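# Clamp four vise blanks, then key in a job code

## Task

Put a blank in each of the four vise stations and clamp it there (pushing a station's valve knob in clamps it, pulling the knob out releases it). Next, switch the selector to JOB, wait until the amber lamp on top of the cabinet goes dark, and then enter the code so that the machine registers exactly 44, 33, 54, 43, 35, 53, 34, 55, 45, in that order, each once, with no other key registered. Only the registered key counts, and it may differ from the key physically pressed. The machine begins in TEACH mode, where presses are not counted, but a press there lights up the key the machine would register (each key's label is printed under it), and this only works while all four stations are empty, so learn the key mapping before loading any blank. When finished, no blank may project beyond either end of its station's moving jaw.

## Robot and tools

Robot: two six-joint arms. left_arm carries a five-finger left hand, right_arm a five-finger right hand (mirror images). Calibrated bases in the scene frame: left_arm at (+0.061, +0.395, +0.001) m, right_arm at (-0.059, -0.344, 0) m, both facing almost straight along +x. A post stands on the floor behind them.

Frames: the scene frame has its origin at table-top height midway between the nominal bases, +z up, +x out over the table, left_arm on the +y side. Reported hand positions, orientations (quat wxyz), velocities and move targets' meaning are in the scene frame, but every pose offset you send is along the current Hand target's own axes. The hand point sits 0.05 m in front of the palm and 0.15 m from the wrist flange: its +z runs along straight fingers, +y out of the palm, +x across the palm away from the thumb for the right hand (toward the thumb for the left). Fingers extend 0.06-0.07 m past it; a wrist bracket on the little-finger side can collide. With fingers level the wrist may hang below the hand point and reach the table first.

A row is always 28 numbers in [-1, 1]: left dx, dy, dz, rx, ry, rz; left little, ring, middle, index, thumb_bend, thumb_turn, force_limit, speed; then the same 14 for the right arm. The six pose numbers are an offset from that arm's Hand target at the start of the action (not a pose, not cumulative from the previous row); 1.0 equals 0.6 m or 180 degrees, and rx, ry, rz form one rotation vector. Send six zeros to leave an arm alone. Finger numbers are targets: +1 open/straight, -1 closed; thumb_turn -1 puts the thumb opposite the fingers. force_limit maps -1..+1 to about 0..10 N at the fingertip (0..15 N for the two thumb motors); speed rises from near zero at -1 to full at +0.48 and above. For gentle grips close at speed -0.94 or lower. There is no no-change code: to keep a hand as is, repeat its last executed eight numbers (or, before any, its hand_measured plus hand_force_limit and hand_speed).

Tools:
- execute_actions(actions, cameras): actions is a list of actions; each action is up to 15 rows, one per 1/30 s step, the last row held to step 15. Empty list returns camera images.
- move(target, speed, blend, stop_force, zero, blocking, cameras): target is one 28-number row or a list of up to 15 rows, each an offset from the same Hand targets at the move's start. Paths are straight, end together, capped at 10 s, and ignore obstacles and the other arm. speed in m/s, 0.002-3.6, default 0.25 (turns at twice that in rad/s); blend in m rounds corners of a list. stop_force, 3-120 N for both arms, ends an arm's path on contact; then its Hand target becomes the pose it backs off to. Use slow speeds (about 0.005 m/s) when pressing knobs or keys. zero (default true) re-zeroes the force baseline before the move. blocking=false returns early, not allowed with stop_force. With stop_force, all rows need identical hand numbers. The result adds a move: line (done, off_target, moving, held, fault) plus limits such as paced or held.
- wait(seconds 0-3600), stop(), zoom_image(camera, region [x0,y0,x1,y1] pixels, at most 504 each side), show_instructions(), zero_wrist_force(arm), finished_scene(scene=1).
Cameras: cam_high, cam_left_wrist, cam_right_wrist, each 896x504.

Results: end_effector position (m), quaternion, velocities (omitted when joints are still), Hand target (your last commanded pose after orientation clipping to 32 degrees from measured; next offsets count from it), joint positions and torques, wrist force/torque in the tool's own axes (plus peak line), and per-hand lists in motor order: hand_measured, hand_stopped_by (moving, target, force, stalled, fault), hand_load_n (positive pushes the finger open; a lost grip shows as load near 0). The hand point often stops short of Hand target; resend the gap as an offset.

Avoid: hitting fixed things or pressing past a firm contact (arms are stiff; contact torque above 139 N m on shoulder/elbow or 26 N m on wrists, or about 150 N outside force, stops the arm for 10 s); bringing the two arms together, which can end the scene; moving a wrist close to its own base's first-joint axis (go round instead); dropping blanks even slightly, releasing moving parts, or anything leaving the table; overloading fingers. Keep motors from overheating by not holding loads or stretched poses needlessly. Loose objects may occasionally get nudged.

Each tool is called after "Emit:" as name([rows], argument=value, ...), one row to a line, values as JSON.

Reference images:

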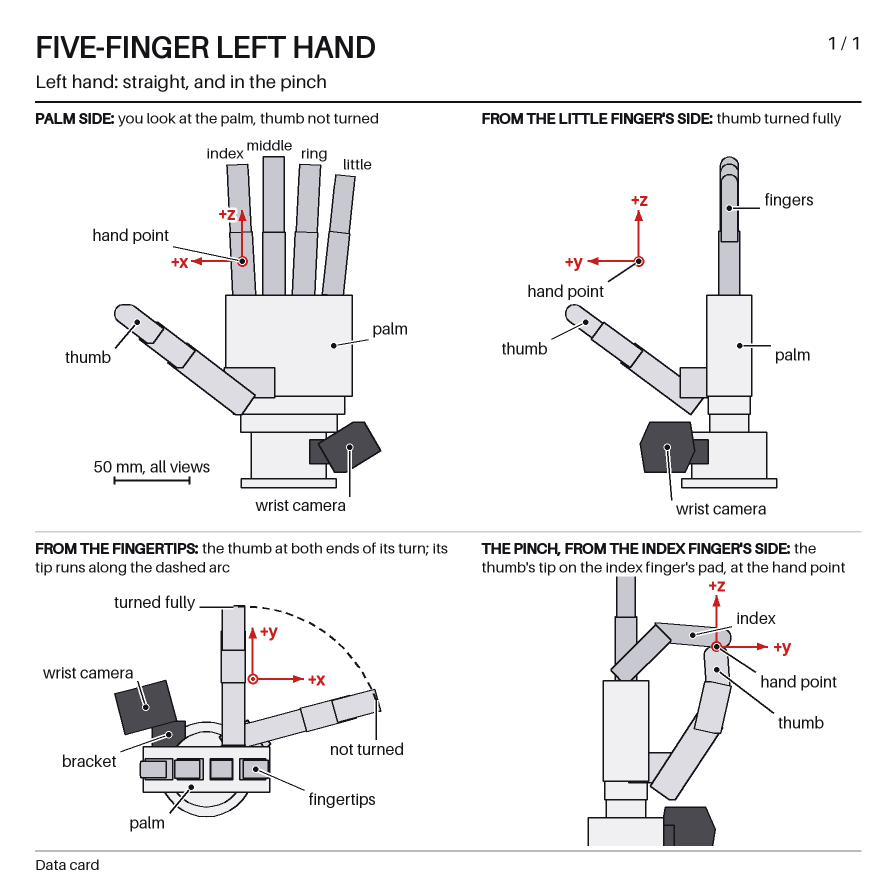

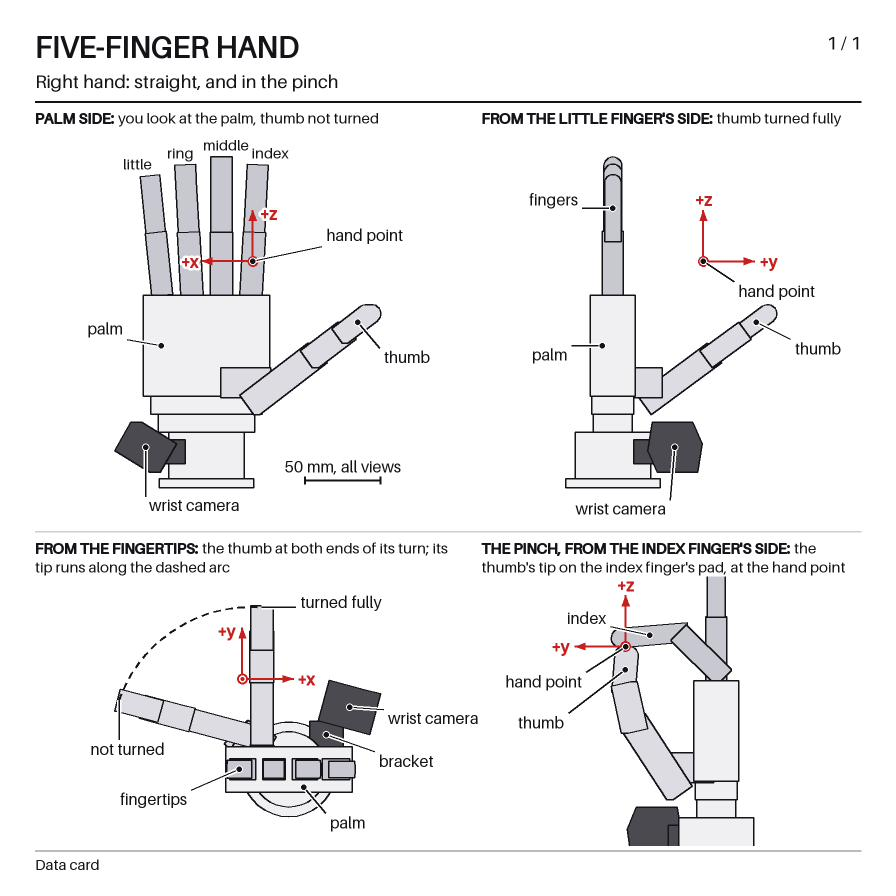

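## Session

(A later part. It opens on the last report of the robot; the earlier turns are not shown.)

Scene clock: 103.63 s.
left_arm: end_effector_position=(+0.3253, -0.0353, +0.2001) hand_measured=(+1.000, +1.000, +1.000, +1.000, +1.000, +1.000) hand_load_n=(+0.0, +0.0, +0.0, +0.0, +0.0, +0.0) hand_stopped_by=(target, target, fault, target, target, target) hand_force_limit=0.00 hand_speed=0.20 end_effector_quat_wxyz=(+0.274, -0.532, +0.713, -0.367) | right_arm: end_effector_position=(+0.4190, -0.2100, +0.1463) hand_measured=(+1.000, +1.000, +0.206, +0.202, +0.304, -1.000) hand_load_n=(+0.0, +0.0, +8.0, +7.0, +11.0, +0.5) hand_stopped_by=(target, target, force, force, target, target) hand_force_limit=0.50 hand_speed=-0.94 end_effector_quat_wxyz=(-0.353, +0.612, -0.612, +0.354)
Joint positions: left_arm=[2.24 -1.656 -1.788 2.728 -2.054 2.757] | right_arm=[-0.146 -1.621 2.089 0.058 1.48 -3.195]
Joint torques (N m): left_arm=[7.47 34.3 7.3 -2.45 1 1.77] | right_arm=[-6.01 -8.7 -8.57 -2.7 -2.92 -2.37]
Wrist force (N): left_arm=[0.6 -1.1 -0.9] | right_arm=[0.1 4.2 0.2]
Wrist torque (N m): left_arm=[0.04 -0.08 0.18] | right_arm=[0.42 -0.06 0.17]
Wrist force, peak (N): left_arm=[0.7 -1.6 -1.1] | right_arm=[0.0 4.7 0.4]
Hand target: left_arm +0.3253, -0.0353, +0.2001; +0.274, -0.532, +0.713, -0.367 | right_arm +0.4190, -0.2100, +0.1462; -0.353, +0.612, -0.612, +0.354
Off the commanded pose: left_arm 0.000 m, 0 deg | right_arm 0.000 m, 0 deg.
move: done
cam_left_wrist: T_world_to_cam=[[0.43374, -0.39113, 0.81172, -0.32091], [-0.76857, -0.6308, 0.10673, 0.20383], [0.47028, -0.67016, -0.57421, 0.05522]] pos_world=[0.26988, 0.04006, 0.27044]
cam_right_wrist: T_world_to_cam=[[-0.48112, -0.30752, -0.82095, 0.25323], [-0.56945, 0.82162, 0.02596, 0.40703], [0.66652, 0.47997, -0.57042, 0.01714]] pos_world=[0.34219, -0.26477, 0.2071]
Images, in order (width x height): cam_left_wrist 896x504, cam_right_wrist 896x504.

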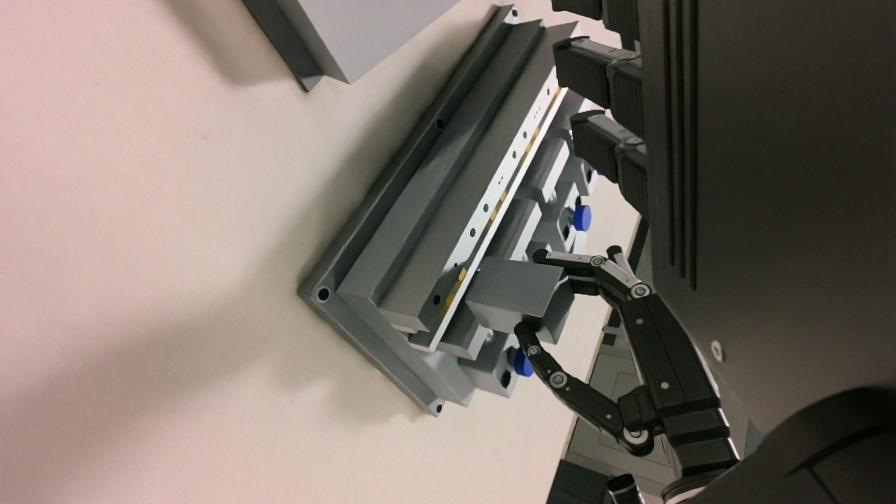

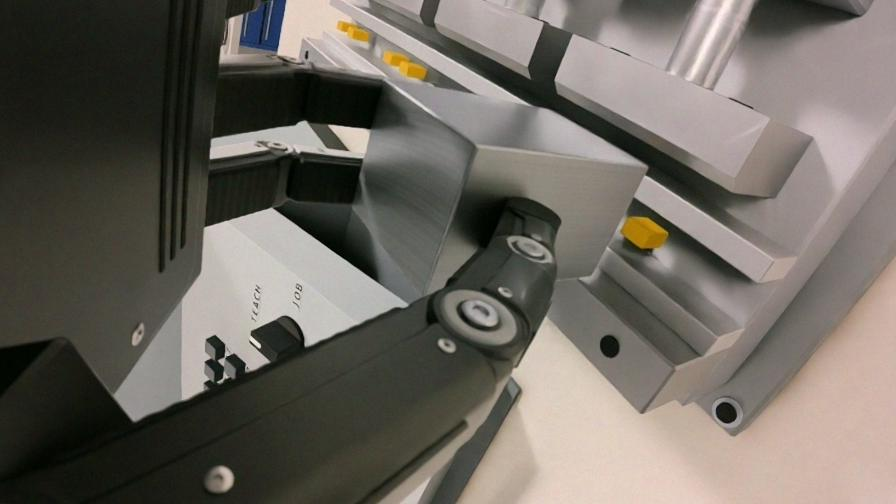

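Emit:
move(target=[0,0,0,0,0,0,1,1,1,1,1,1,0,0.2,0,0.0433,0.025,0,0,0,1,1,0.0,0.0,0.3,-1,0.5,-0.94], cameras=["cam_right_wrist","cam_left_wrist"], speed=0.012, stop_force=5)

Emit:
zoom_image(camera="cam_left_wrist", region=[400, 220, 600, 420])

Emit:
zoom_image(camera="cam_right_wrist", region=[460, 40, 840, 300])

Scene clock: 107.33 s.
left_arm: end_effector_position=(+0.3253, -0.0353, +0.2001) hand_measured=(+1.000, +1.000, +1.000, +1.000, +1.000, +1.000) hand_load_n=(+0.0, +0.0, +0.0, +0.0, -0.5, +0.0) hand_stopped_by=(target, target, fault, target, target, target) hand_force_limit=0.00 hand_speed=0.20 end_effector_quat_wxyz=(+0.274, -0.532, +0.713, -0.367) | right_arm: end_effector_position=(+0.4190, -0.2100, +0.1226) hand_measured=(+1.000, +1.000, +0.206, +0.202, +0.304, -1.000) hand_load_n=(+0.0, +0.0, +9.0, +8.0, +10.0, +0.5) hand_stopped_by=(target, target, force, force, target, target) hand_force_limit=0.50 hand_speed=-0.94 end_effector_quat_wxyz=(-0.353, +0.612, -0.612, +0.354)
Joint positions: left_arm=[2.24 -1.656 -1.788 2.728 -2.054 2.757] | right_arm=[-0.146 -1.59 2.128 -0.013 1.48 -3.195]
Joint torques (N m): left_arm=[7.33 33.87 7.19 -2.46 0.9 1.83] | right_arm=[-2.86 -28.4 -31.31 1.8 -0.18 -2.17]
Wrist force (N): left_arm=[0.9 -1.1 -0.8] | right_arm=[-0.8 0.4 -1.4]
Wrist torque (N m): left_arm=[0.03 -0.12 0.19] | right_arm=[0.31 0.05 0.07]
Wrist force, peak (N): left_arm=[0.8 -1.5 -1.3] | right_arm=[0.1 -8.3 -1.5]
Hand target: left_arm +0.3253, -0.0353, +0.2001; +0.274, -0.532, +0.713, -0.367 | right_arm +0.4190, -0.2100, +0.1226; -0.353, +0.612, -0.612, +0.354 (not the last commanded pose)
Off the commanded pose: left_arm 0.000 m, 0 deg | right_arm 0.006 m, 0 deg.
move: contact (right_arm)
cam_left_wrist: T_world_to_cam=[[0.43374, -0.39113, 0.81172, -0.32091], [-0.76857, -0.6308, 0.10673, 0.20383], [0.47028, -0.67016, -0.57421, 0.05522]] pos_world=[0.26988, 0.04006, 0.27044]
cam_right_wrist: T_world_to_cam=[[-0.48112, -0.30752, -0.82095, 0.23377], [-0.56945, 0.82162, 0.02596, 0.40764], [0.66652, 0.47997, -0.57042, 0.00362]] pos_world=[0.34219, -0.26477, 0.1834]
Images, in order (width x height): cam_left_wrist 896x504, cam_right_wrist 896x504.

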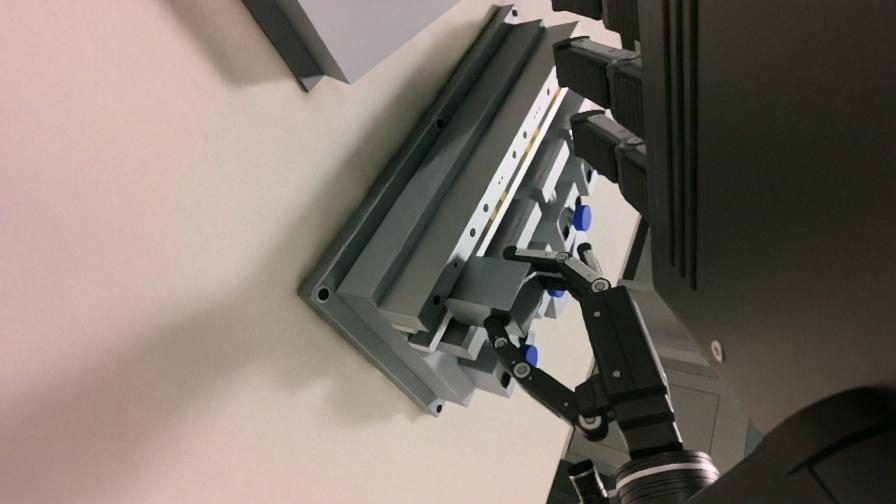

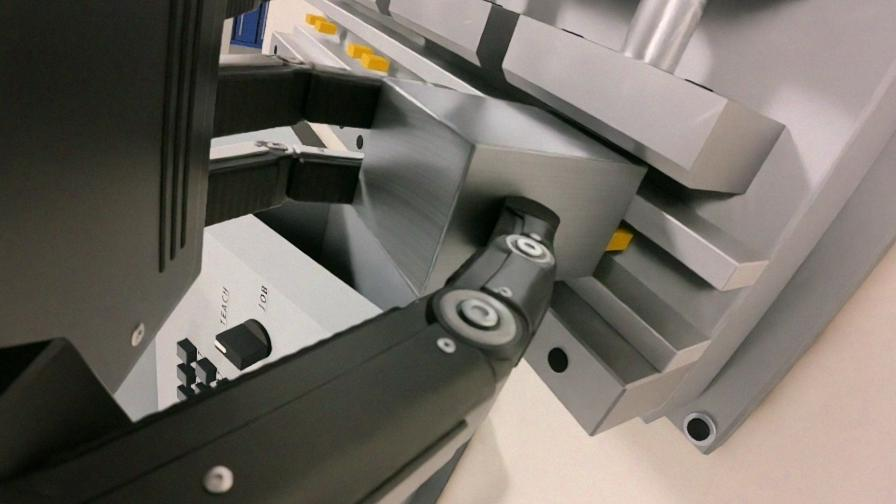

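Scaled by 2.520 from the camera's image (finer frame: 1280x720).

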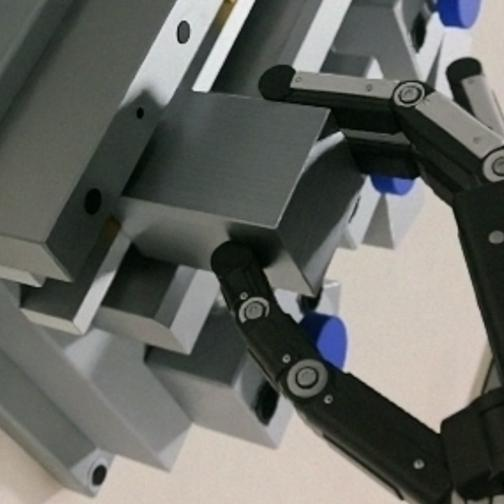

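Scaled by 1.326 from the camera's image (finer frame: 1280x720).

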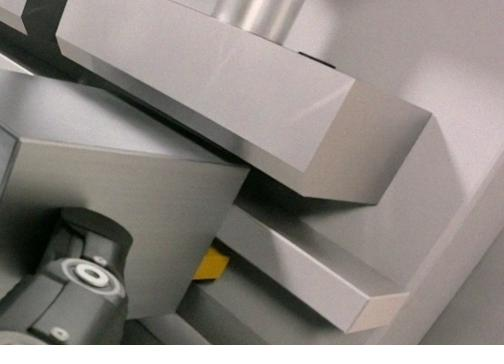

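Emit:
move(target=[0,0,0,0,0,0,1,1,1,1,1,1,0,0.2,-0.0167,0,0,0,0,0,1,1,0.0,0.0,0.3,-1,0.5,-0.94], speed=0.01, stop_force=4, cameras=["cam_right_wrist","cam_left_wrist"])

Emit:
zoom_image(camera="cam_right_wrist", region=[460, 40, 840, 300])

Scene clock: 109.50 s.
left_arm: end_effector_position=(+0.3253, -0.0353, +0.2001) hand_measured=(+1.000, +1.000, +1.000, +1.000, +1.000, +1.000) hand_load_n=(+0.0, +0.0, +0.0, +0.0, +0.0, -0.5) hand_stopped_by=(target, target, fault, target, target, target) hand_force_limit=0.00 hand_speed=0.20 end_effector_quat_wxyz=(+0.274, -0.532, +0.713, -0.367) | right_arm: end_effector_position=(+0.4190, -0.2025, +0.1226) hand_measured=(+1.000, +1.000, +0.206, +0.202, +0.304, -1.000) hand_load_n=(+0.0, +0.0, +9.0, +7.0, +10.5, +0.0) hand_stopped_by=(target, target, force, force, target, target) hand_force_limit=0.50 hand_speed=-0.94 end_effector_quat_wxyz=(-0.353, +0.612, -0.612, +0.354)
Joint positions: left_arm=[2.24 -1.656 -1.788 2.728 -2.054 2.757] | right_arm=[-0.119 -1.583 2.122 -0.014 1.503 -3.182]
Joint torques (N m): left_arm=[7.62 34.18 7.58 -2.42 0.88 1.73] | right_arm=[-5.23 -28.26 -5.54 2.09 -3.08 -2.39]
Wrist force (N): left_arm=[0.6 -1.1 -0.7] | right_arm=[0.4 0.2 -1.1]
Wrist torque (N m): left_arm=[0.03 -0.09 0.17] | right_arm=[0.19 0.04 -0.03]
Wrist force, peak (N): left_arm=[1.0 -1.5 -1.2] | right_arm=[5.7 -1.5 -3.4]
Hand target: left_arm +0.3253, -0.0353, +0.2001; +0.274, -0.532, +0.713, -0.367 | right_arm +0.4190, -0.2025, +0.1226; -0.353, +0.612, -0.612, +0.354 (not the last commanded pose)
Off the commanded pose: left_arm 0.000 m, 0 deg | right_arm 0.002 m, 0 deg.
move: contact (right_arm)
cam_left_wrist: T_world_to_cam=[[0.43374, -0.39113, 0.81172, -0.32091], [-0.76857, -0.6308, 0.10673, 0.20383], [0.47028, -0.67016, -0.57421, 0.05522]] pos_world=[0.26988, 0.04006, 0.27044]
cam_right_wrist: T_world_to_cam=[[-0.48109, -0.30756, -0.82095, 0.23606], [-0.56947, 0.8216, 0.02592, 0.40149], [0.66652, 0.47997, -0.57042, 0.00002]] pos_world=[0.34219, -0.25727, 0.1834]
Images, in order (width x height): cam_left_wrist 896x504, cam_right_wrist 896x504.

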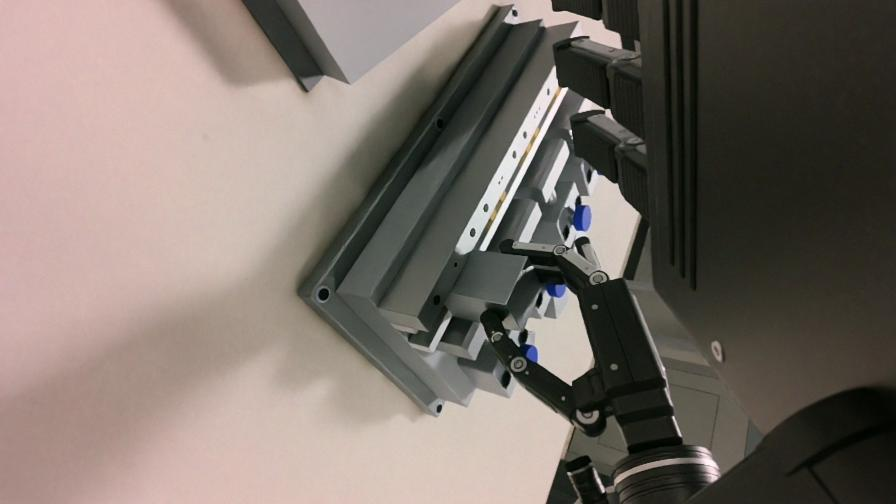

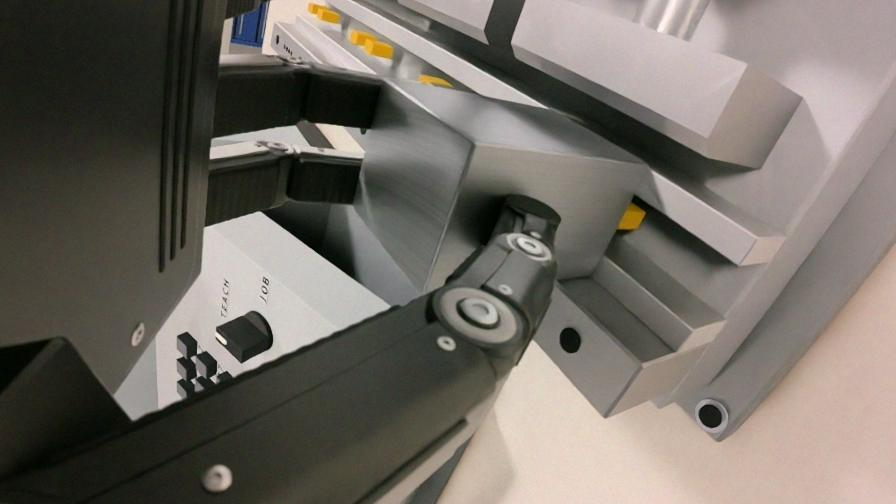

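Scaled by 1.326 from the camera's image (finer frame: 1280x720).

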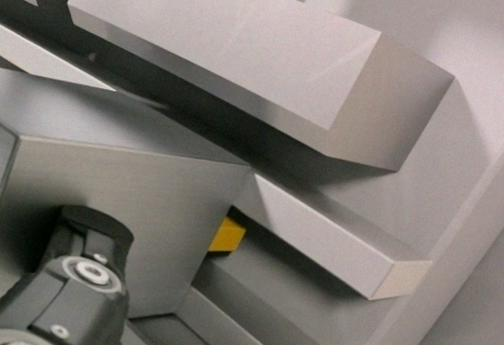

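Emit:
move(target=[0,0,0,0,0,0,1,1,1,1,1,1,0,0.2,0,0.0087,0.005,0,0,0,1,1,0.0,0.0,0.3,-1,0.5,-0.94], speed=0.006, stop_force=6, cameras=["cam_right_wrist","cam_left_wrist"])

Emit:
zoom_image(camera="cam_right_wrist", region=[460, 40, 840, 300])

Emit:
zoom_image(camera="cam_left_wrist", region=[400, 220, 600, 420])

Scene clock: 111.13 s.
left_arm: end_effector_position=(+0.3253, -0.0353, +0.2001) hand_measured=(+1.000, +1.000, +1.000, +1.000, +1.000, +1.000) hand_load_n=(+0.0, +0.0, +0.0, +0.0, +0.0, +0.0) hand_stopped_by=(target, target, fault, target, target, target) hand_force_limit=0.00 hand_speed=0.20 end_effector_quat_wxyz=(+0.274, -0.532, +0.713, -0.367) | right_arm: end_effector_position=(+0.4190, -0.2025, +0.1222) hand_measured=(+1.000, +1.000, +0.208, +0.202, +0.304, -1.000) hand_load_n=(+0.0, +0.0, +10.5, +9.0, +8.0, +0.0) hand_stopped_by=(target, target, force, force, target, target) hand_force_limit=0.50 hand_speed=-0.94 end_effector_quat_wxyz=(-0.353, +0.612, -0.612, +0.354)
Joint positions: left_arm=[2.24 -1.656 -1.788 2.728 -2.054 2.757] | right_arm=[-0.119 -1.583 2.123 -0.015 1.503 -3.182]
Joint torques (N m): left_arm=[7.63 34.04 7.1 -2.35 0.83 1.64] | right_arm=[-2.96 -26.41 -27.62 3.78 -2.77 -2.32]
Wrist force (N): left_arm=[0.6 -1.1 -0.9] | right_arm=[1.1 -7.2 -1.9]
Wrist torque (N m): left_arm=[0.04 -0.10 0.18] | right_arm=[-0.07 0.03 -0.08]
Wrist force, peak (N): left_arm=[0.8 -1.3 -1.2] | right_arm=[1.6 -9.4 -2.5]
Hand target: left_arm +0.3253, -0.0353, +0.2001; +0.274, -0.532, +0.713, -0.367 | right_arm +0.4190, -0.2025, +0.1222; -0.353, +0.612, -0.612, +0.354 (not the last commanded pose)
Off the commanded pose: left_arm 0.000 m, 0 deg | right_arm 0.006 m, 0 deg.
move: contact (right_arm)
cam_left_wrist: T_world_to_cam=[[0.43374, -0.39113, 0.81172, -0.32091], [-0.76857, -0.6308, 0.10673, 0.20383], [0.47028, -0.67016, -0.57421, 0.05522]] pos_world=[0.26988, 0.04006, 0.27044]
cam_right_wrist: T_world_to_cam=[[-0.48096, -0.30757, -0.82102, 0.2357], [-0.56948, 0.8216, 0.02582, 0.40152], [0.66661, 0.47997, -0.57031, -0.00026]] pos_world=[0.34219, -0.25728, 0.183]
Images, in order (width x height): cam_left_wrist 896x504, cam_right_wrist 896x504.

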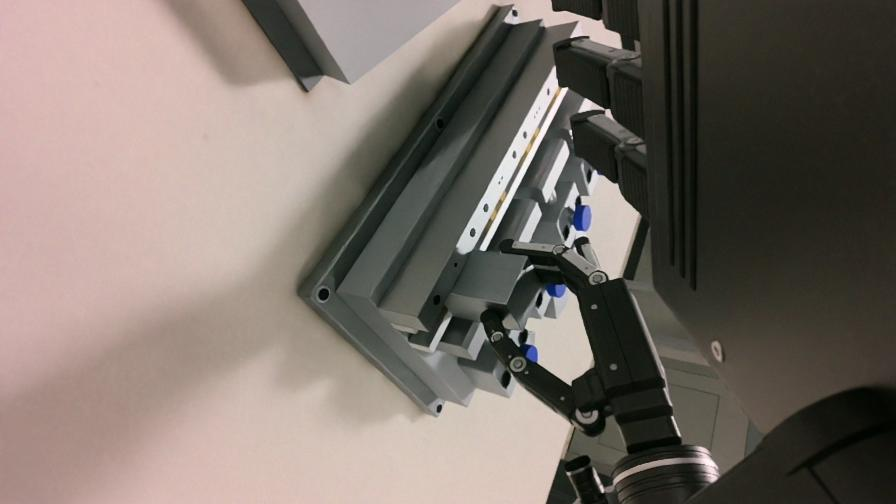

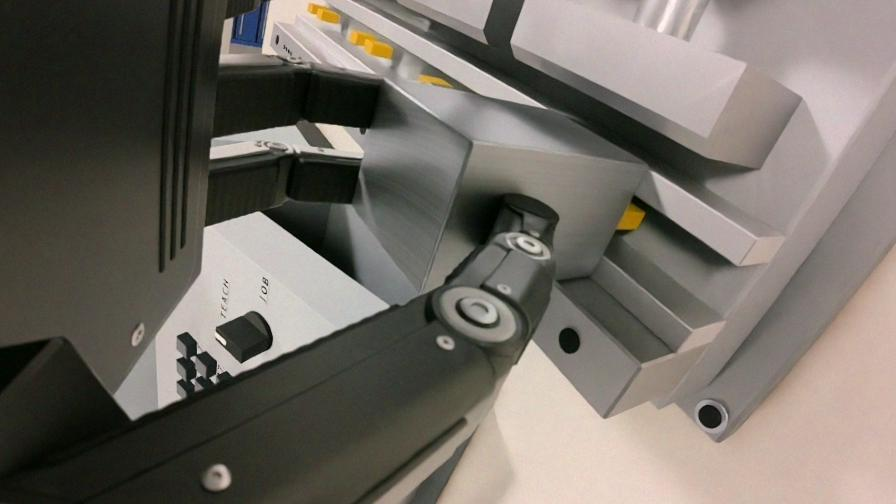

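Scaled by 1.326 from the camera's image (finer frame: 1280x720).

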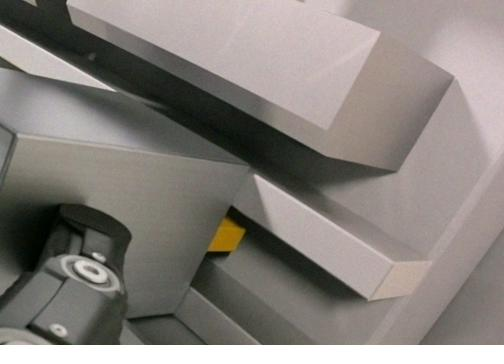

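Scaled by 2.520 from the camera's image (finer frame: 1280x720).

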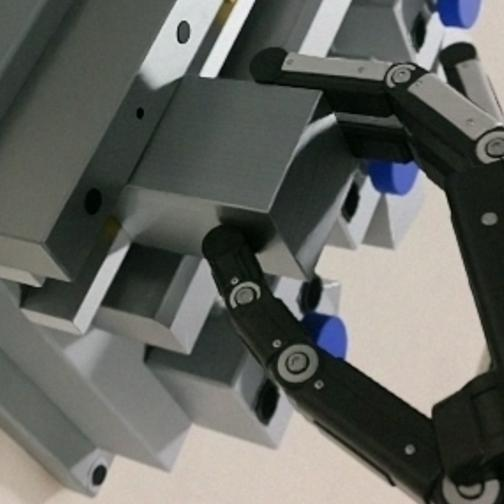

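Emit:
move(target=[0,0,0,0,0,0,1,1,1,1,1,1,0,0.2,0,0,0,0,0,0,1,1,0.5,0.5,0.3,-1,0.5,-0.85], cameras=["cam_right_wrist","cam_left_wrist"])

Emit:
zoom_image(camera="cam_left_wrist", region=[400, 220, 600, 420])

Scene clock: 112.77 s.
left_arm: end_effector_position=(+0.3253, -0.0353, +0.2001) hand_measured=(+1.000, +1.000, +1.000, +1.000, +1.000, +1.000) hand_load_n=(+0.0, +0.0, +0.0, +0.0, +0.0, -0.5) hand_stopped_by=(target, target, fault, target, target, target) hand_force_limit=0.00 hand_speed=0.20 end_effector_quat_wxyz=(+0.274, -0.532, +0.713, -0.367) | right_arm: end_effector_position=(+0.4190, -0.2025, +0.1222) hand_measured=(+1.000, +1.000, +0.500, +0.500, +0.300, -1.000) hand_load_n=(+0.0, +0.0, +0.0, +0.0, +0.5, +0.0) hand_stopped_by=(target, target, target, target, target, target) hand_force_limit=0.50 hand_speed=-0.85 end_effector_quat_wxyz=(-0.353, +0.612, -0.612, +0.354)
Joint positions: left_arm=[2.24 -1.656 -1.788 2.728 -2.054 2.757] | right_arm=[-0.119 -1.583 2.123 -0.015 1.503 -3.182]
Joint torques (N m): left_arm=[7.44 34.58 7.35 -2.42 0.84 1.69] | right_arm=[-0.53 -25.91 -27.52 -2.34 -2.38 -2.01]
Wrist force (N): left_arm=[0.6 -1.0 -1.0] | right_arm=[-0.6 2.0 -0.9]
Wrist torque (N m): left_arm=[0.05 -0.08 0.17] | right_arm=[0.34 0.07 0.00]
Wrist force, peak (N): left_arm=[1.2 -1.5 -0.8] | right_arm=[1.1 -7.4 -2.2]
Hand target: left_arm +0.3253, -0.0353, +0.2001; +0.274, -0.532, +0.713, -0.367 | right_arm +0.4190, -0.2025, +0.1222; -0.353, +0.612, -0.612, +0.354
Off the commanded pose: left_arm 0.000 m, 0 deg | right_arm 0.000 m, 0 deg.
move: done
cam_left_wrist: T_world_to_cam=[[0.43374, -0.39113, 0.81172, -0.32091], [-0.76857, -0.6308, 0.10673, 0.20383], [0.47028, -0.67016, -0.57421, 0.05522]] pos_world=[0.26988, 0.04006, 0.27044]
cam_right_wrist: T_world_to_cam=[[-0.48091, -0.30753, -0.82107, 0.2357], [-0.56948, 0.8216, 0.02582, 0.40152], [0.66665, 0.48, -0.57024, -0.00028]] pos_world=[0.34219, -0.25727, 0.183]
Images, in order (width x height): cam_left_wrist 896x504, cam_right_wrist 896x504.

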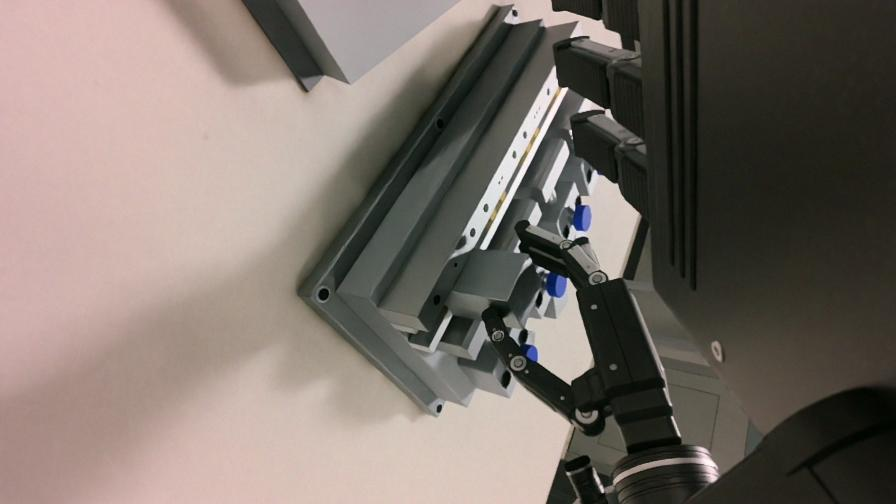

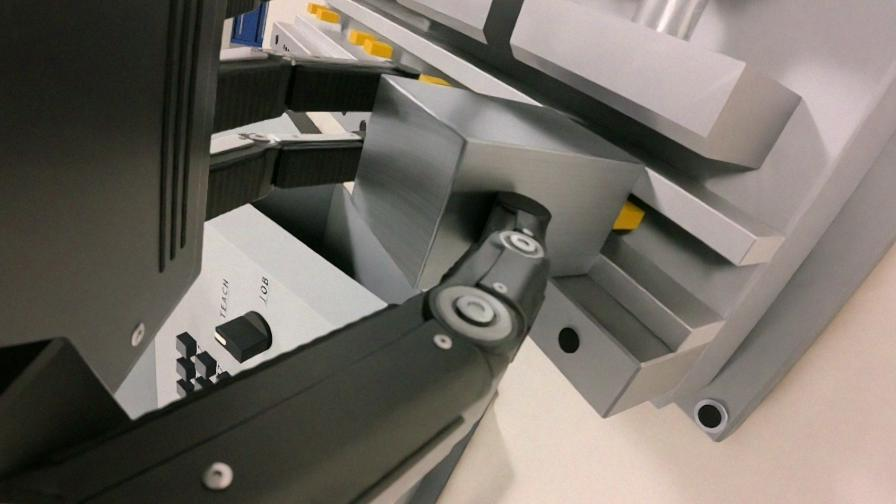

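Scaled by 2.520 from the camera's image (finer frame: 1280x720).

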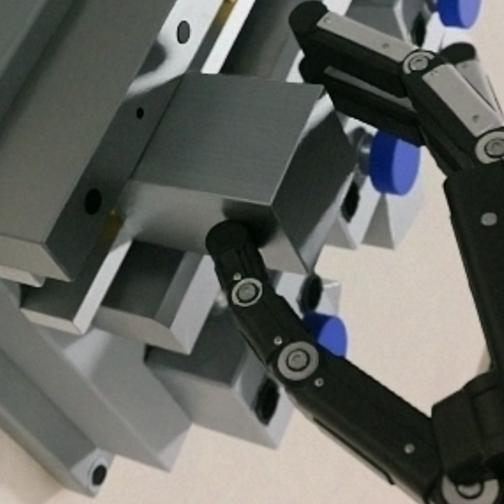

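Emit:
move([
  [0,0,0,0,0,0,1,1,1,1,1,1,0,0.2,0,0.0042,-0.0072,0,0,0,1,1,0.5,0.5,0.3,-1,0.5,-0.85],
  [0,0,0,0,0,0,1,1,1,1,1,1,0,0.2,0,-0.1257,-0.0822,0,0,0,1,1,0.5,0.5,0.3,-1,0.5,-0.85],
], speed=[0.03, 0.1], cameras=["cam_left_wrist"])

Scene clock: 115.07 s.
left_arm: end_effector_position=(+0.3253, -0.0353, +0.2001) hand_measured=(+1.000, +1.000, +1.000, +1.000, +1.000, +1.000) hand_load_n=(+0.0, +0.0, -0.5, +0.0, +0.0, +0.0) hand_stopped_by=(target, target, fault, target, target, target) hand_force_limit=0.00 hand_speed=0.20 end_effector_quat_wxyz=(+0.274, -0.532, +0.713, -0.367) | right_arm: end_effector_position=(+0.4140, -0.2024, +0.2121) hand_measured=(+1.000, +1.000, +0.500, +0.500, +0.300, -1.000) hand_load_n=(+0.0, +0.0, +0.0, +0.0, +0.0, +0.0) hand_stopped_by=(target, target, target, target, target, target) hand_force_limit=0.50 hand_speed=-0.85 end_effector_quat_wxyz=(-0.353, +0.612, -0.612, +0.354)
Joint positions: left_arm=[2.24 -1.656 -1.788 2.728 -2.054 2.757] | right_arm=[-0.12 -1.69 1.971 0.244 1.502 -3.182]
Joint torques (N m): left_arm=[7.41 34.29 7.01 -2.45 0.83 1.56] | right_arm=[-5.84 -26.79 -34.3 2.09 -2.37 -2.29]
Wrist force (N): left_arm=[0.7 -1.3 -0.9] | right_arm=[-0.4 1.4 -0.8]
Wrist torque (N m): left_arm=[0.00 -0.10 0.19] | right_arm=[0.26 0.06 0.04]
Wrist force, peak (N): left_arm=[0.9 -1.5 -1.0] | right_arm=[-0.8 2.3 -0.7]
Hand target: left_arm +0.3253, -0.0353, +0.2001; +0.274, -0.532, +0.713, -0.367 | right_arm +0.4140, -0.2024, +0.2122; -0.353, +0.612, -0.612, +0.354
Off the commanded pose: left_arm 0.000 m, 0 deg | right_arm 0.000 m, 0 deg.
move: done
cam_left_wrist: T_world_to_cam=[[0.43374, -0.39113, 0.81172, -0.32091], [-0.76857, -0.6308, 0.10673, 0.20383], [0.47028, -0.67016, -0.57421, 0.05522]] pos_world=[0.26988, 0.04006, 0.27044]

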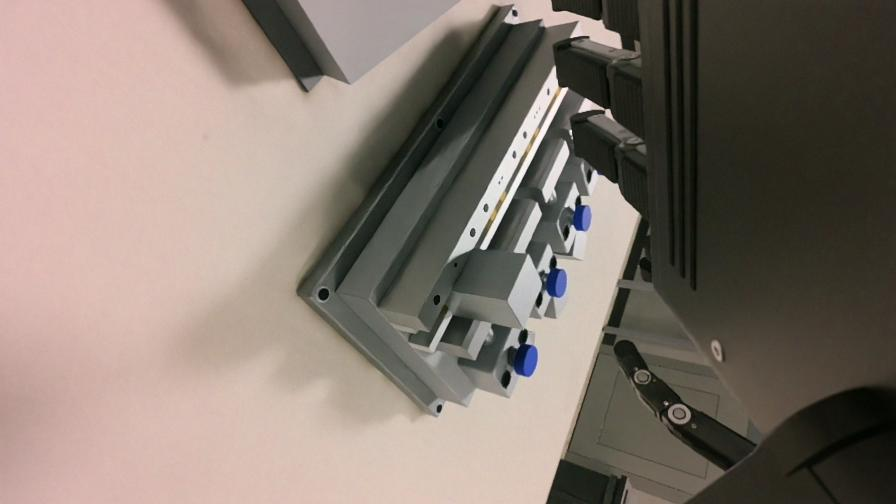

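Emit:
move(target=[0,0,0,0,0,0,1,1,1,1,1,1,0,0.2,0.1643,0.1247,-0.0752,-0.1667,0,0,-1,-1,1,-1,1,-1,0.2,0.2], speed=0.1, cameras=["cam_left_wrist","cam_right_wrist"])

Emit:
zoom_image(camera="cam_left_wrist", region=[400, 220, 640, 460])

Scene clock: 118.30 s.
left_arm: end_effector_position=(+0.3253, -0.0353, +0.2001) hand_measured=(+1.000, +1.000, +1.000, +1.000, +1.000, +1.000) hand_load_n=(+0.0, +0.0, +0.0, +0.0, +0.0, -0.5) hand_stopped_by=(target, target, fault, target, target, target) hand_force_limit=0.00 hand_speed=0.20 end_effector_quat_wxyz=(+0.274, -0.532, +0.713, -0.367) | right_arm: end_effector_position=(+0.3376, -0.3009, +0.1701) hand_measured=(-1.000, -1.000, +1.000, -1.000, +1.000, -1.000) hand_load_n=(+0.0, +0.0, +0.0, +0.0, +0.0, +0.0) hand_stopped_by=(target, target, target, target, target, target) hand_force_limit=0.20 hand_speed=0.20 end_effector_quat_wxyz=(-0.183, +0.683, -0.683, +0.184)
Joint positions: left_arm=[2.24 -1.656 -1.788 2.728 -2.054 2.757] | right_arm=[-0.427 -1.547 1.867 0.759 1.382 -3.481]
Joint torques (N m): left_arm=[7.83 34.04 7.41 -2.37 0.92 1.61] | right_arm=[-5.36 -8.98 -32.39 3.8 2.66 -2.3]
Wrist force (N): left_arm=[0.6 -1.5 -0.9] | right_arm=[-1.0 1.6 -1.5]
Wrist torque (N m): left_arm=[-0.02 -0.10 0.19] | right_arm=[0.30 0.18 0.08]
Wrist force, peak (N): left_arm=[1.0 -1.6 -1.1] | right_arm=[-1.0 1.6 -1.5]
Hand target: left_arm +0.3253, -0.0353, +0.2001; +0.274, -0.532, +0.713, -0.367 | right_arm +0.3375, -0.3010, +0.1700; -0.183, +0.683, -0.683, +0.183
Off the commanded pose: left_arm 0.000 m, 0 deg | right_arm 0.000 m, 0 deg.
move: done
cam_left_wrist: T_world_to_cam=[[0.43374, -0.39113, 0.81172, -0.32091], [-0.76857, -0.6308, 0.10673, 0.20383], [0.47028, -0.67016, -0.57421, 0.05522]] pos_world=[0.26988, 0.04006, 0.27044]
cam_right_wrist: T_world_to_cam=[[-0.82703, -0.30703, -0.47091, 0.26295], [-0.47991, 0.82185, 0.30699, 0.35675], [0.29276, 0.47989, -0.82704, 0.29844]] pos_world=[0.30131, -0.35568, 0.26113]

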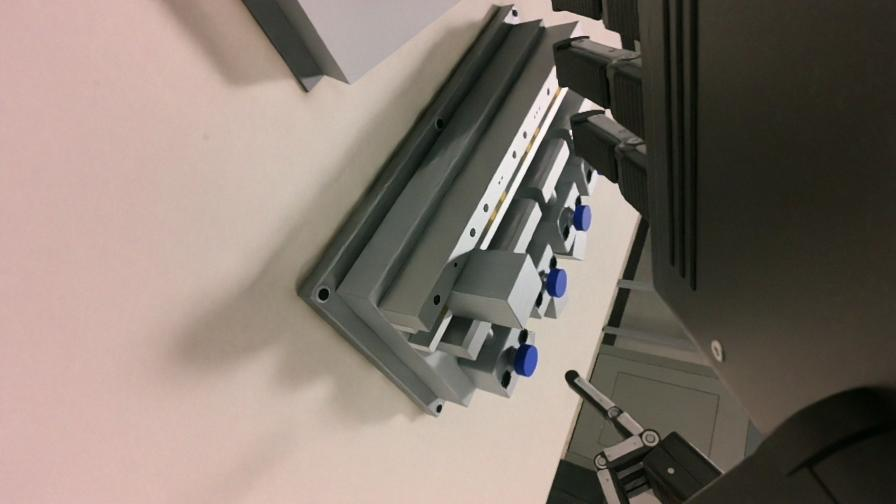

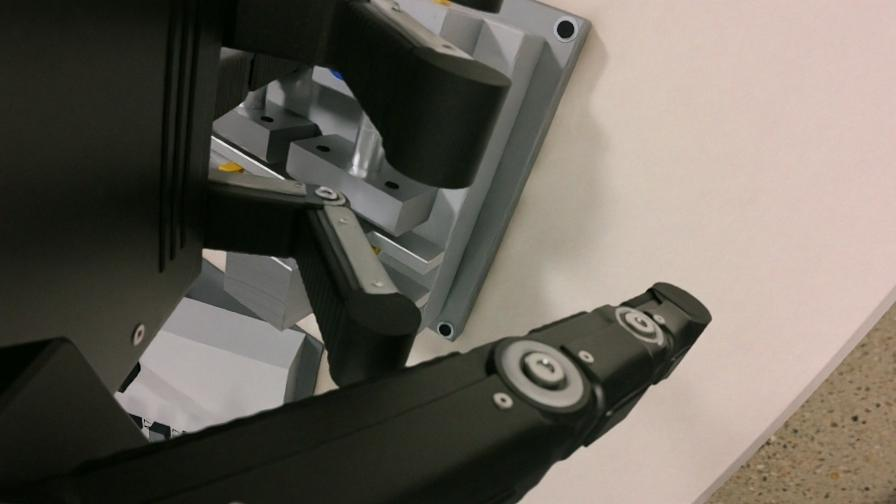

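Scaled by 2.100 from the camera's image (finer frame: 1280x720).

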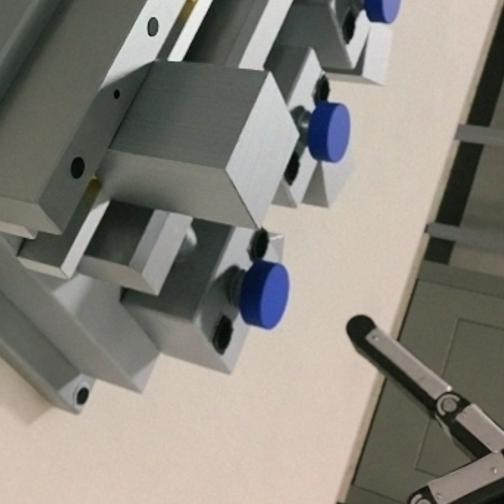

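Emit:
move(target=[0,0,0,0,0,0,1,1,1,1,1,1,0,0.2,0,0.0208,0.0361,0,0,0,-1,-1,1,-1,1,-1,0.2,0.2], speed=0.03, stop_force=6, cameras=["cam_left_wrist"])

Emit:
zoom_image(camera="cam_left_wrist", region=[400, 220, 640, 460])

Scene clock: 120.40 s.
left_arm: end_effector_position=(+0.3253, -0.0353, +0.2001) hand_measured=(+1.000, +1.000, +1.000, +1.000, +1.000, +1.000) hand_load_n=(-0.5, +0.0, +0.0, +0.0, +0.0, +0.0) hand_stopped_by=(target, target, fault, target, target, target) hand_force_limit=0.00 hand_speed=0.20 end_effector_quat_wxyz=(+0.274, -0.532, +0.713, -0.367) | right_arm: end_effector_position=(+0.3375, -0.3010, +0.1450) hand_measured=(-1.000, -1.000, +1.000, -1.000, +1.000, -1.000) hand_load_n=(+0.0, +0.0, +0.0, +0.0, +0.5, +0.0) hand_stopped_by=(target, target, target, target, target, target) hand_force_limit=0.20 hand_speed=0.20 end_effector_quat_wxyz=(-0.183, +0.683, -0.683, +0.183)
Joint positions: left_arm=[2.24 -1.656 -1.788 2.728 -2.054 2.757] | right_arm=[-0.427 -1.525 1.912 0.692 1.382 -3.481]
Joint torques (N m): left_arm=[7.49 34.3 7.4 -2.43 0.77 1.51] | right_arm=[0.59 -10.13 -5.99 -0.7 -0.35 0.93]
Wrist force (N): left_arm=[0.7 -1.2 -0.9] | right_arm=[-1.0 1.4 -1.1]
Wrist torque (N m): left_arm=[0.02 -0.10 0.19] | right_arm=[0.25 0.17 0.06]
Wrist force, peak (N): left_arm=[1.2 -1.5 -1.1] | right_arm=[-1.1 1.8 -1.5]
Hand target: left_arm +0.3253, -0.0353, +0.2001; +0.274, -0.532, +0.713, -0.367 | right_arm +0.3375, -0.3010, +0.1450; -0.183, +0.683, -0.683, +0.183
Off the commanded pose: left_arm 0.000 m, 0 deg | right_arm 0.000 m, 0 deg.
move: done
cam_left_wrist: T_world_to_cam=[[0.43374, -0.39113, 0.81172, -0.32091], [-0.76857, -0.6308, 0.10673, 0.20383], [0.47028, -0.67016, -0.57421, 0.05522]] pos_world=[0.26988, 0.04006, 0.27044]

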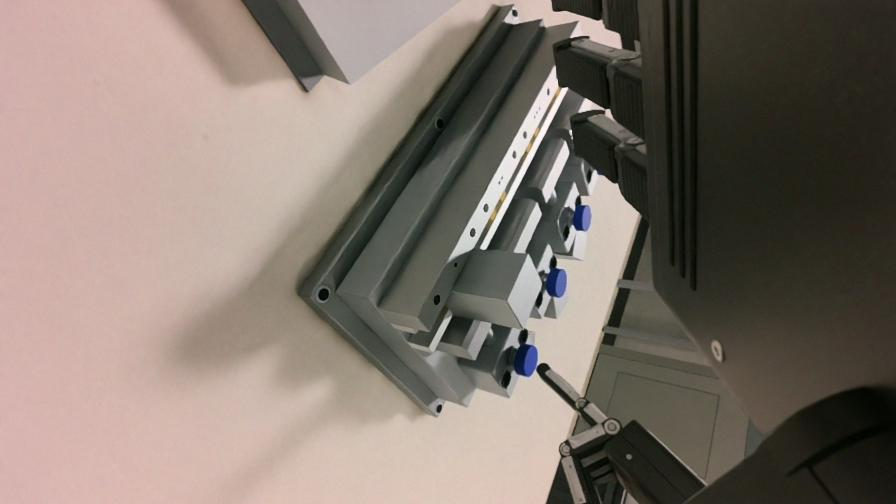

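Scaled by 2.100 from the camera's image (finer frame: 1280x720).

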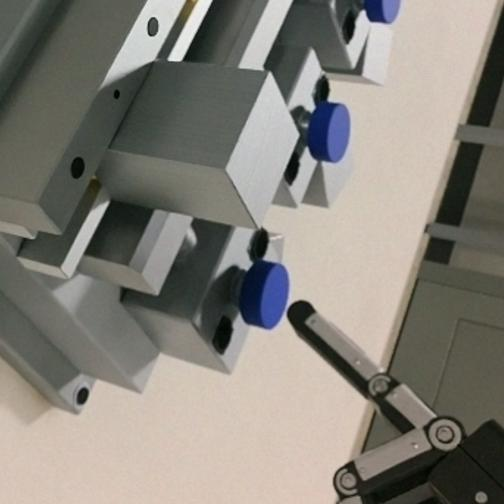

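Emit:
move([
  [0,0,0,0,0,0,1,1,1,1,1,1,0,0.2,-0.005,-0.005,0.0029,0,0,0,-1,-1,1,-1,1,-1,0.2,0.2],
  [0,0,0,0,0,0,1,1,1,1,1,1,0,0.2,-0.005,0.0158,0.039,0,0,0,-1,-1,1,-1,1,-1,0.2,0.2],
], speed=[0.03, 0.015], stop_force=8, cameras=["cam_left_wrist","cam_high"])

Emit:
zoom_image(camera="cam_left_wrist", region=[400, 220, 640, 460])

Scene clock: 122.63 s.
left_arm: end_effector_position=(+0.3253, -0.0353, +0.2001) hand_measured=(+1.000, +1.000, +1.000, +1.000, +1.000, +1.000) hand_load_n=(-0.5, +0.0, +0.0, +0.0, +0.0, +0.0) hand_stopped_by=(target, target, fault, target, target, target) hand_force_limit=0.00 hand_speed=0.20 end_effector_quat_wxyz=(+0.274, -0.532, +0.713, -0.367) | right_arm: end_effector_position=(+0.3410, -0.2980, +0.1358) hand_measured=(-1.000, -1.000, +1.000, -1.000, +1.000, -1.000) hand_load_n=(+0.0, +0.0, +0.0, +0.0, +0.0, +0.0) hand_stopped_by=(target, target, target, target, target, target) hand_force_limit=0.20 hand_speed=0.20 end_effector_quat_wxyz=(-0.183, +0.683, -0.683, +0.183)
Joint positions: left_arm=[2.24 -1.656 -1.788 2.728 -2.054 2.757] | right_arm=[-0.414 -1.508 1.919 0.666 1.388 -3.469]
Joint torques (N m): left_arm=[7.8 34.33 7.49 -2.33 0.89 1.49] | right_arm=[3.94 -32.04 -31.97 3.78 1.94 1.89]
Wrist force (N): left_arm=[0.8 -1.4 -0.6] | right_arm=[-1.0 1.4 -1.0]
Wrist torque (N m): left_arm=[-0.03 -0.12 0.20] | right_arm=[0.26 0.17 -0.03]
Wrist force, peak (N): left_arm=[0.6 -1.8 -0.9] | right_arm=[-0.4 -0.1 -15.6]
Hand target: left_arm +0.3253, -0.0353, +0.2001; +0.274, -0.532, +0.713, -0.367 | right_arm +0.3410, -0.2980, +0.1358; -0.183, +0.683, -0.683, +0.183 (not the last commanded pose)
Off the commanded pose: left_arm 0.000 m, 0 deg | right_arm 0.016 m, 0 deg.
move: contact (right_arm); path passed 1 of 2 targets
cam_left_wrist: T_world_to_cam=[[0.43374, -0.39113, 0.81172, -0.32091], [-0.76857, -0.6308, 0.10673, 0.20383], [0.47028, -0.67016, -0.57421, 0.05522]] pos_world=[0.26988, 0.04006, 0.27044]
Images, in order (width x height): cam_high 896x504, cam_left_wrist 896x504.

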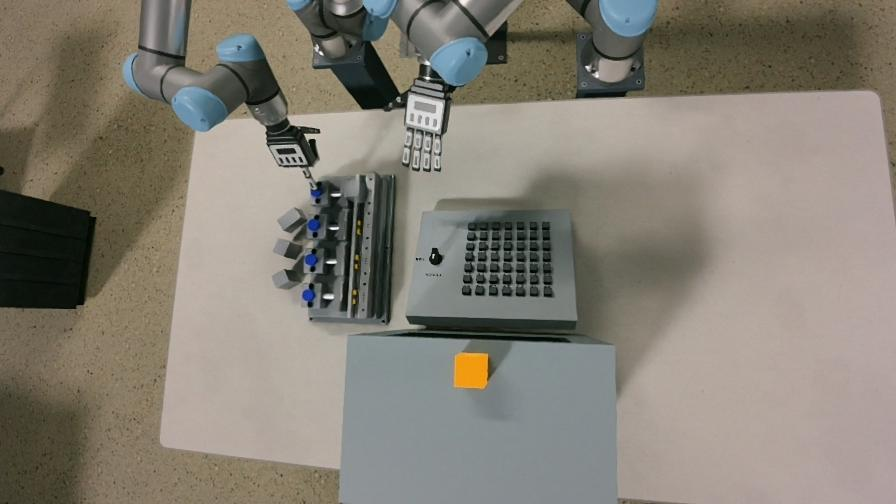

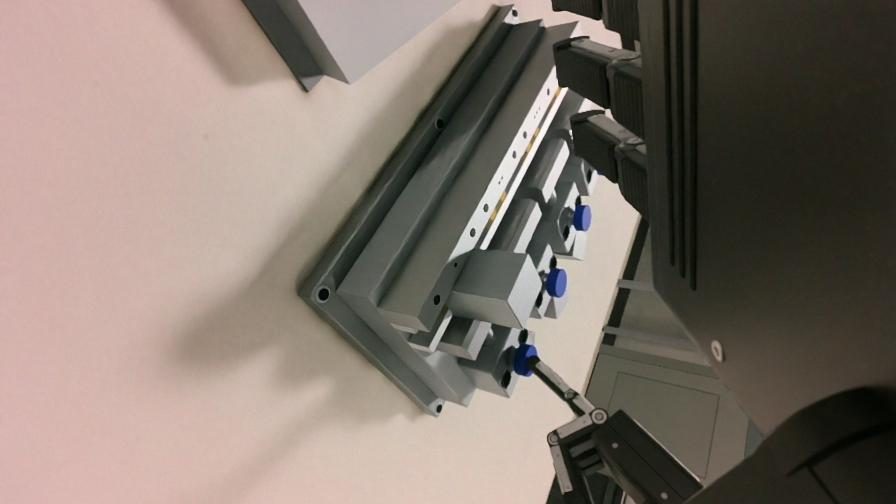

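Scaled by 2.100 from the camera's image (finer frame: 1280x720).

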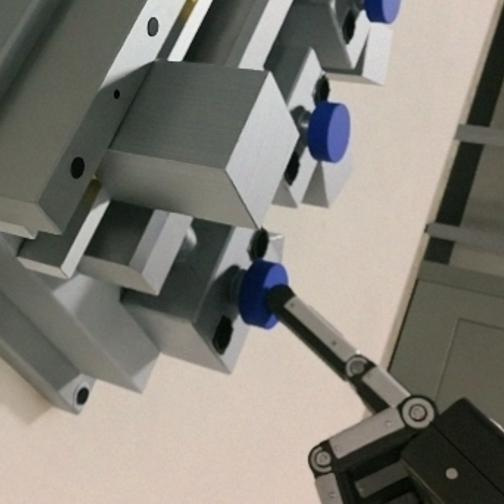

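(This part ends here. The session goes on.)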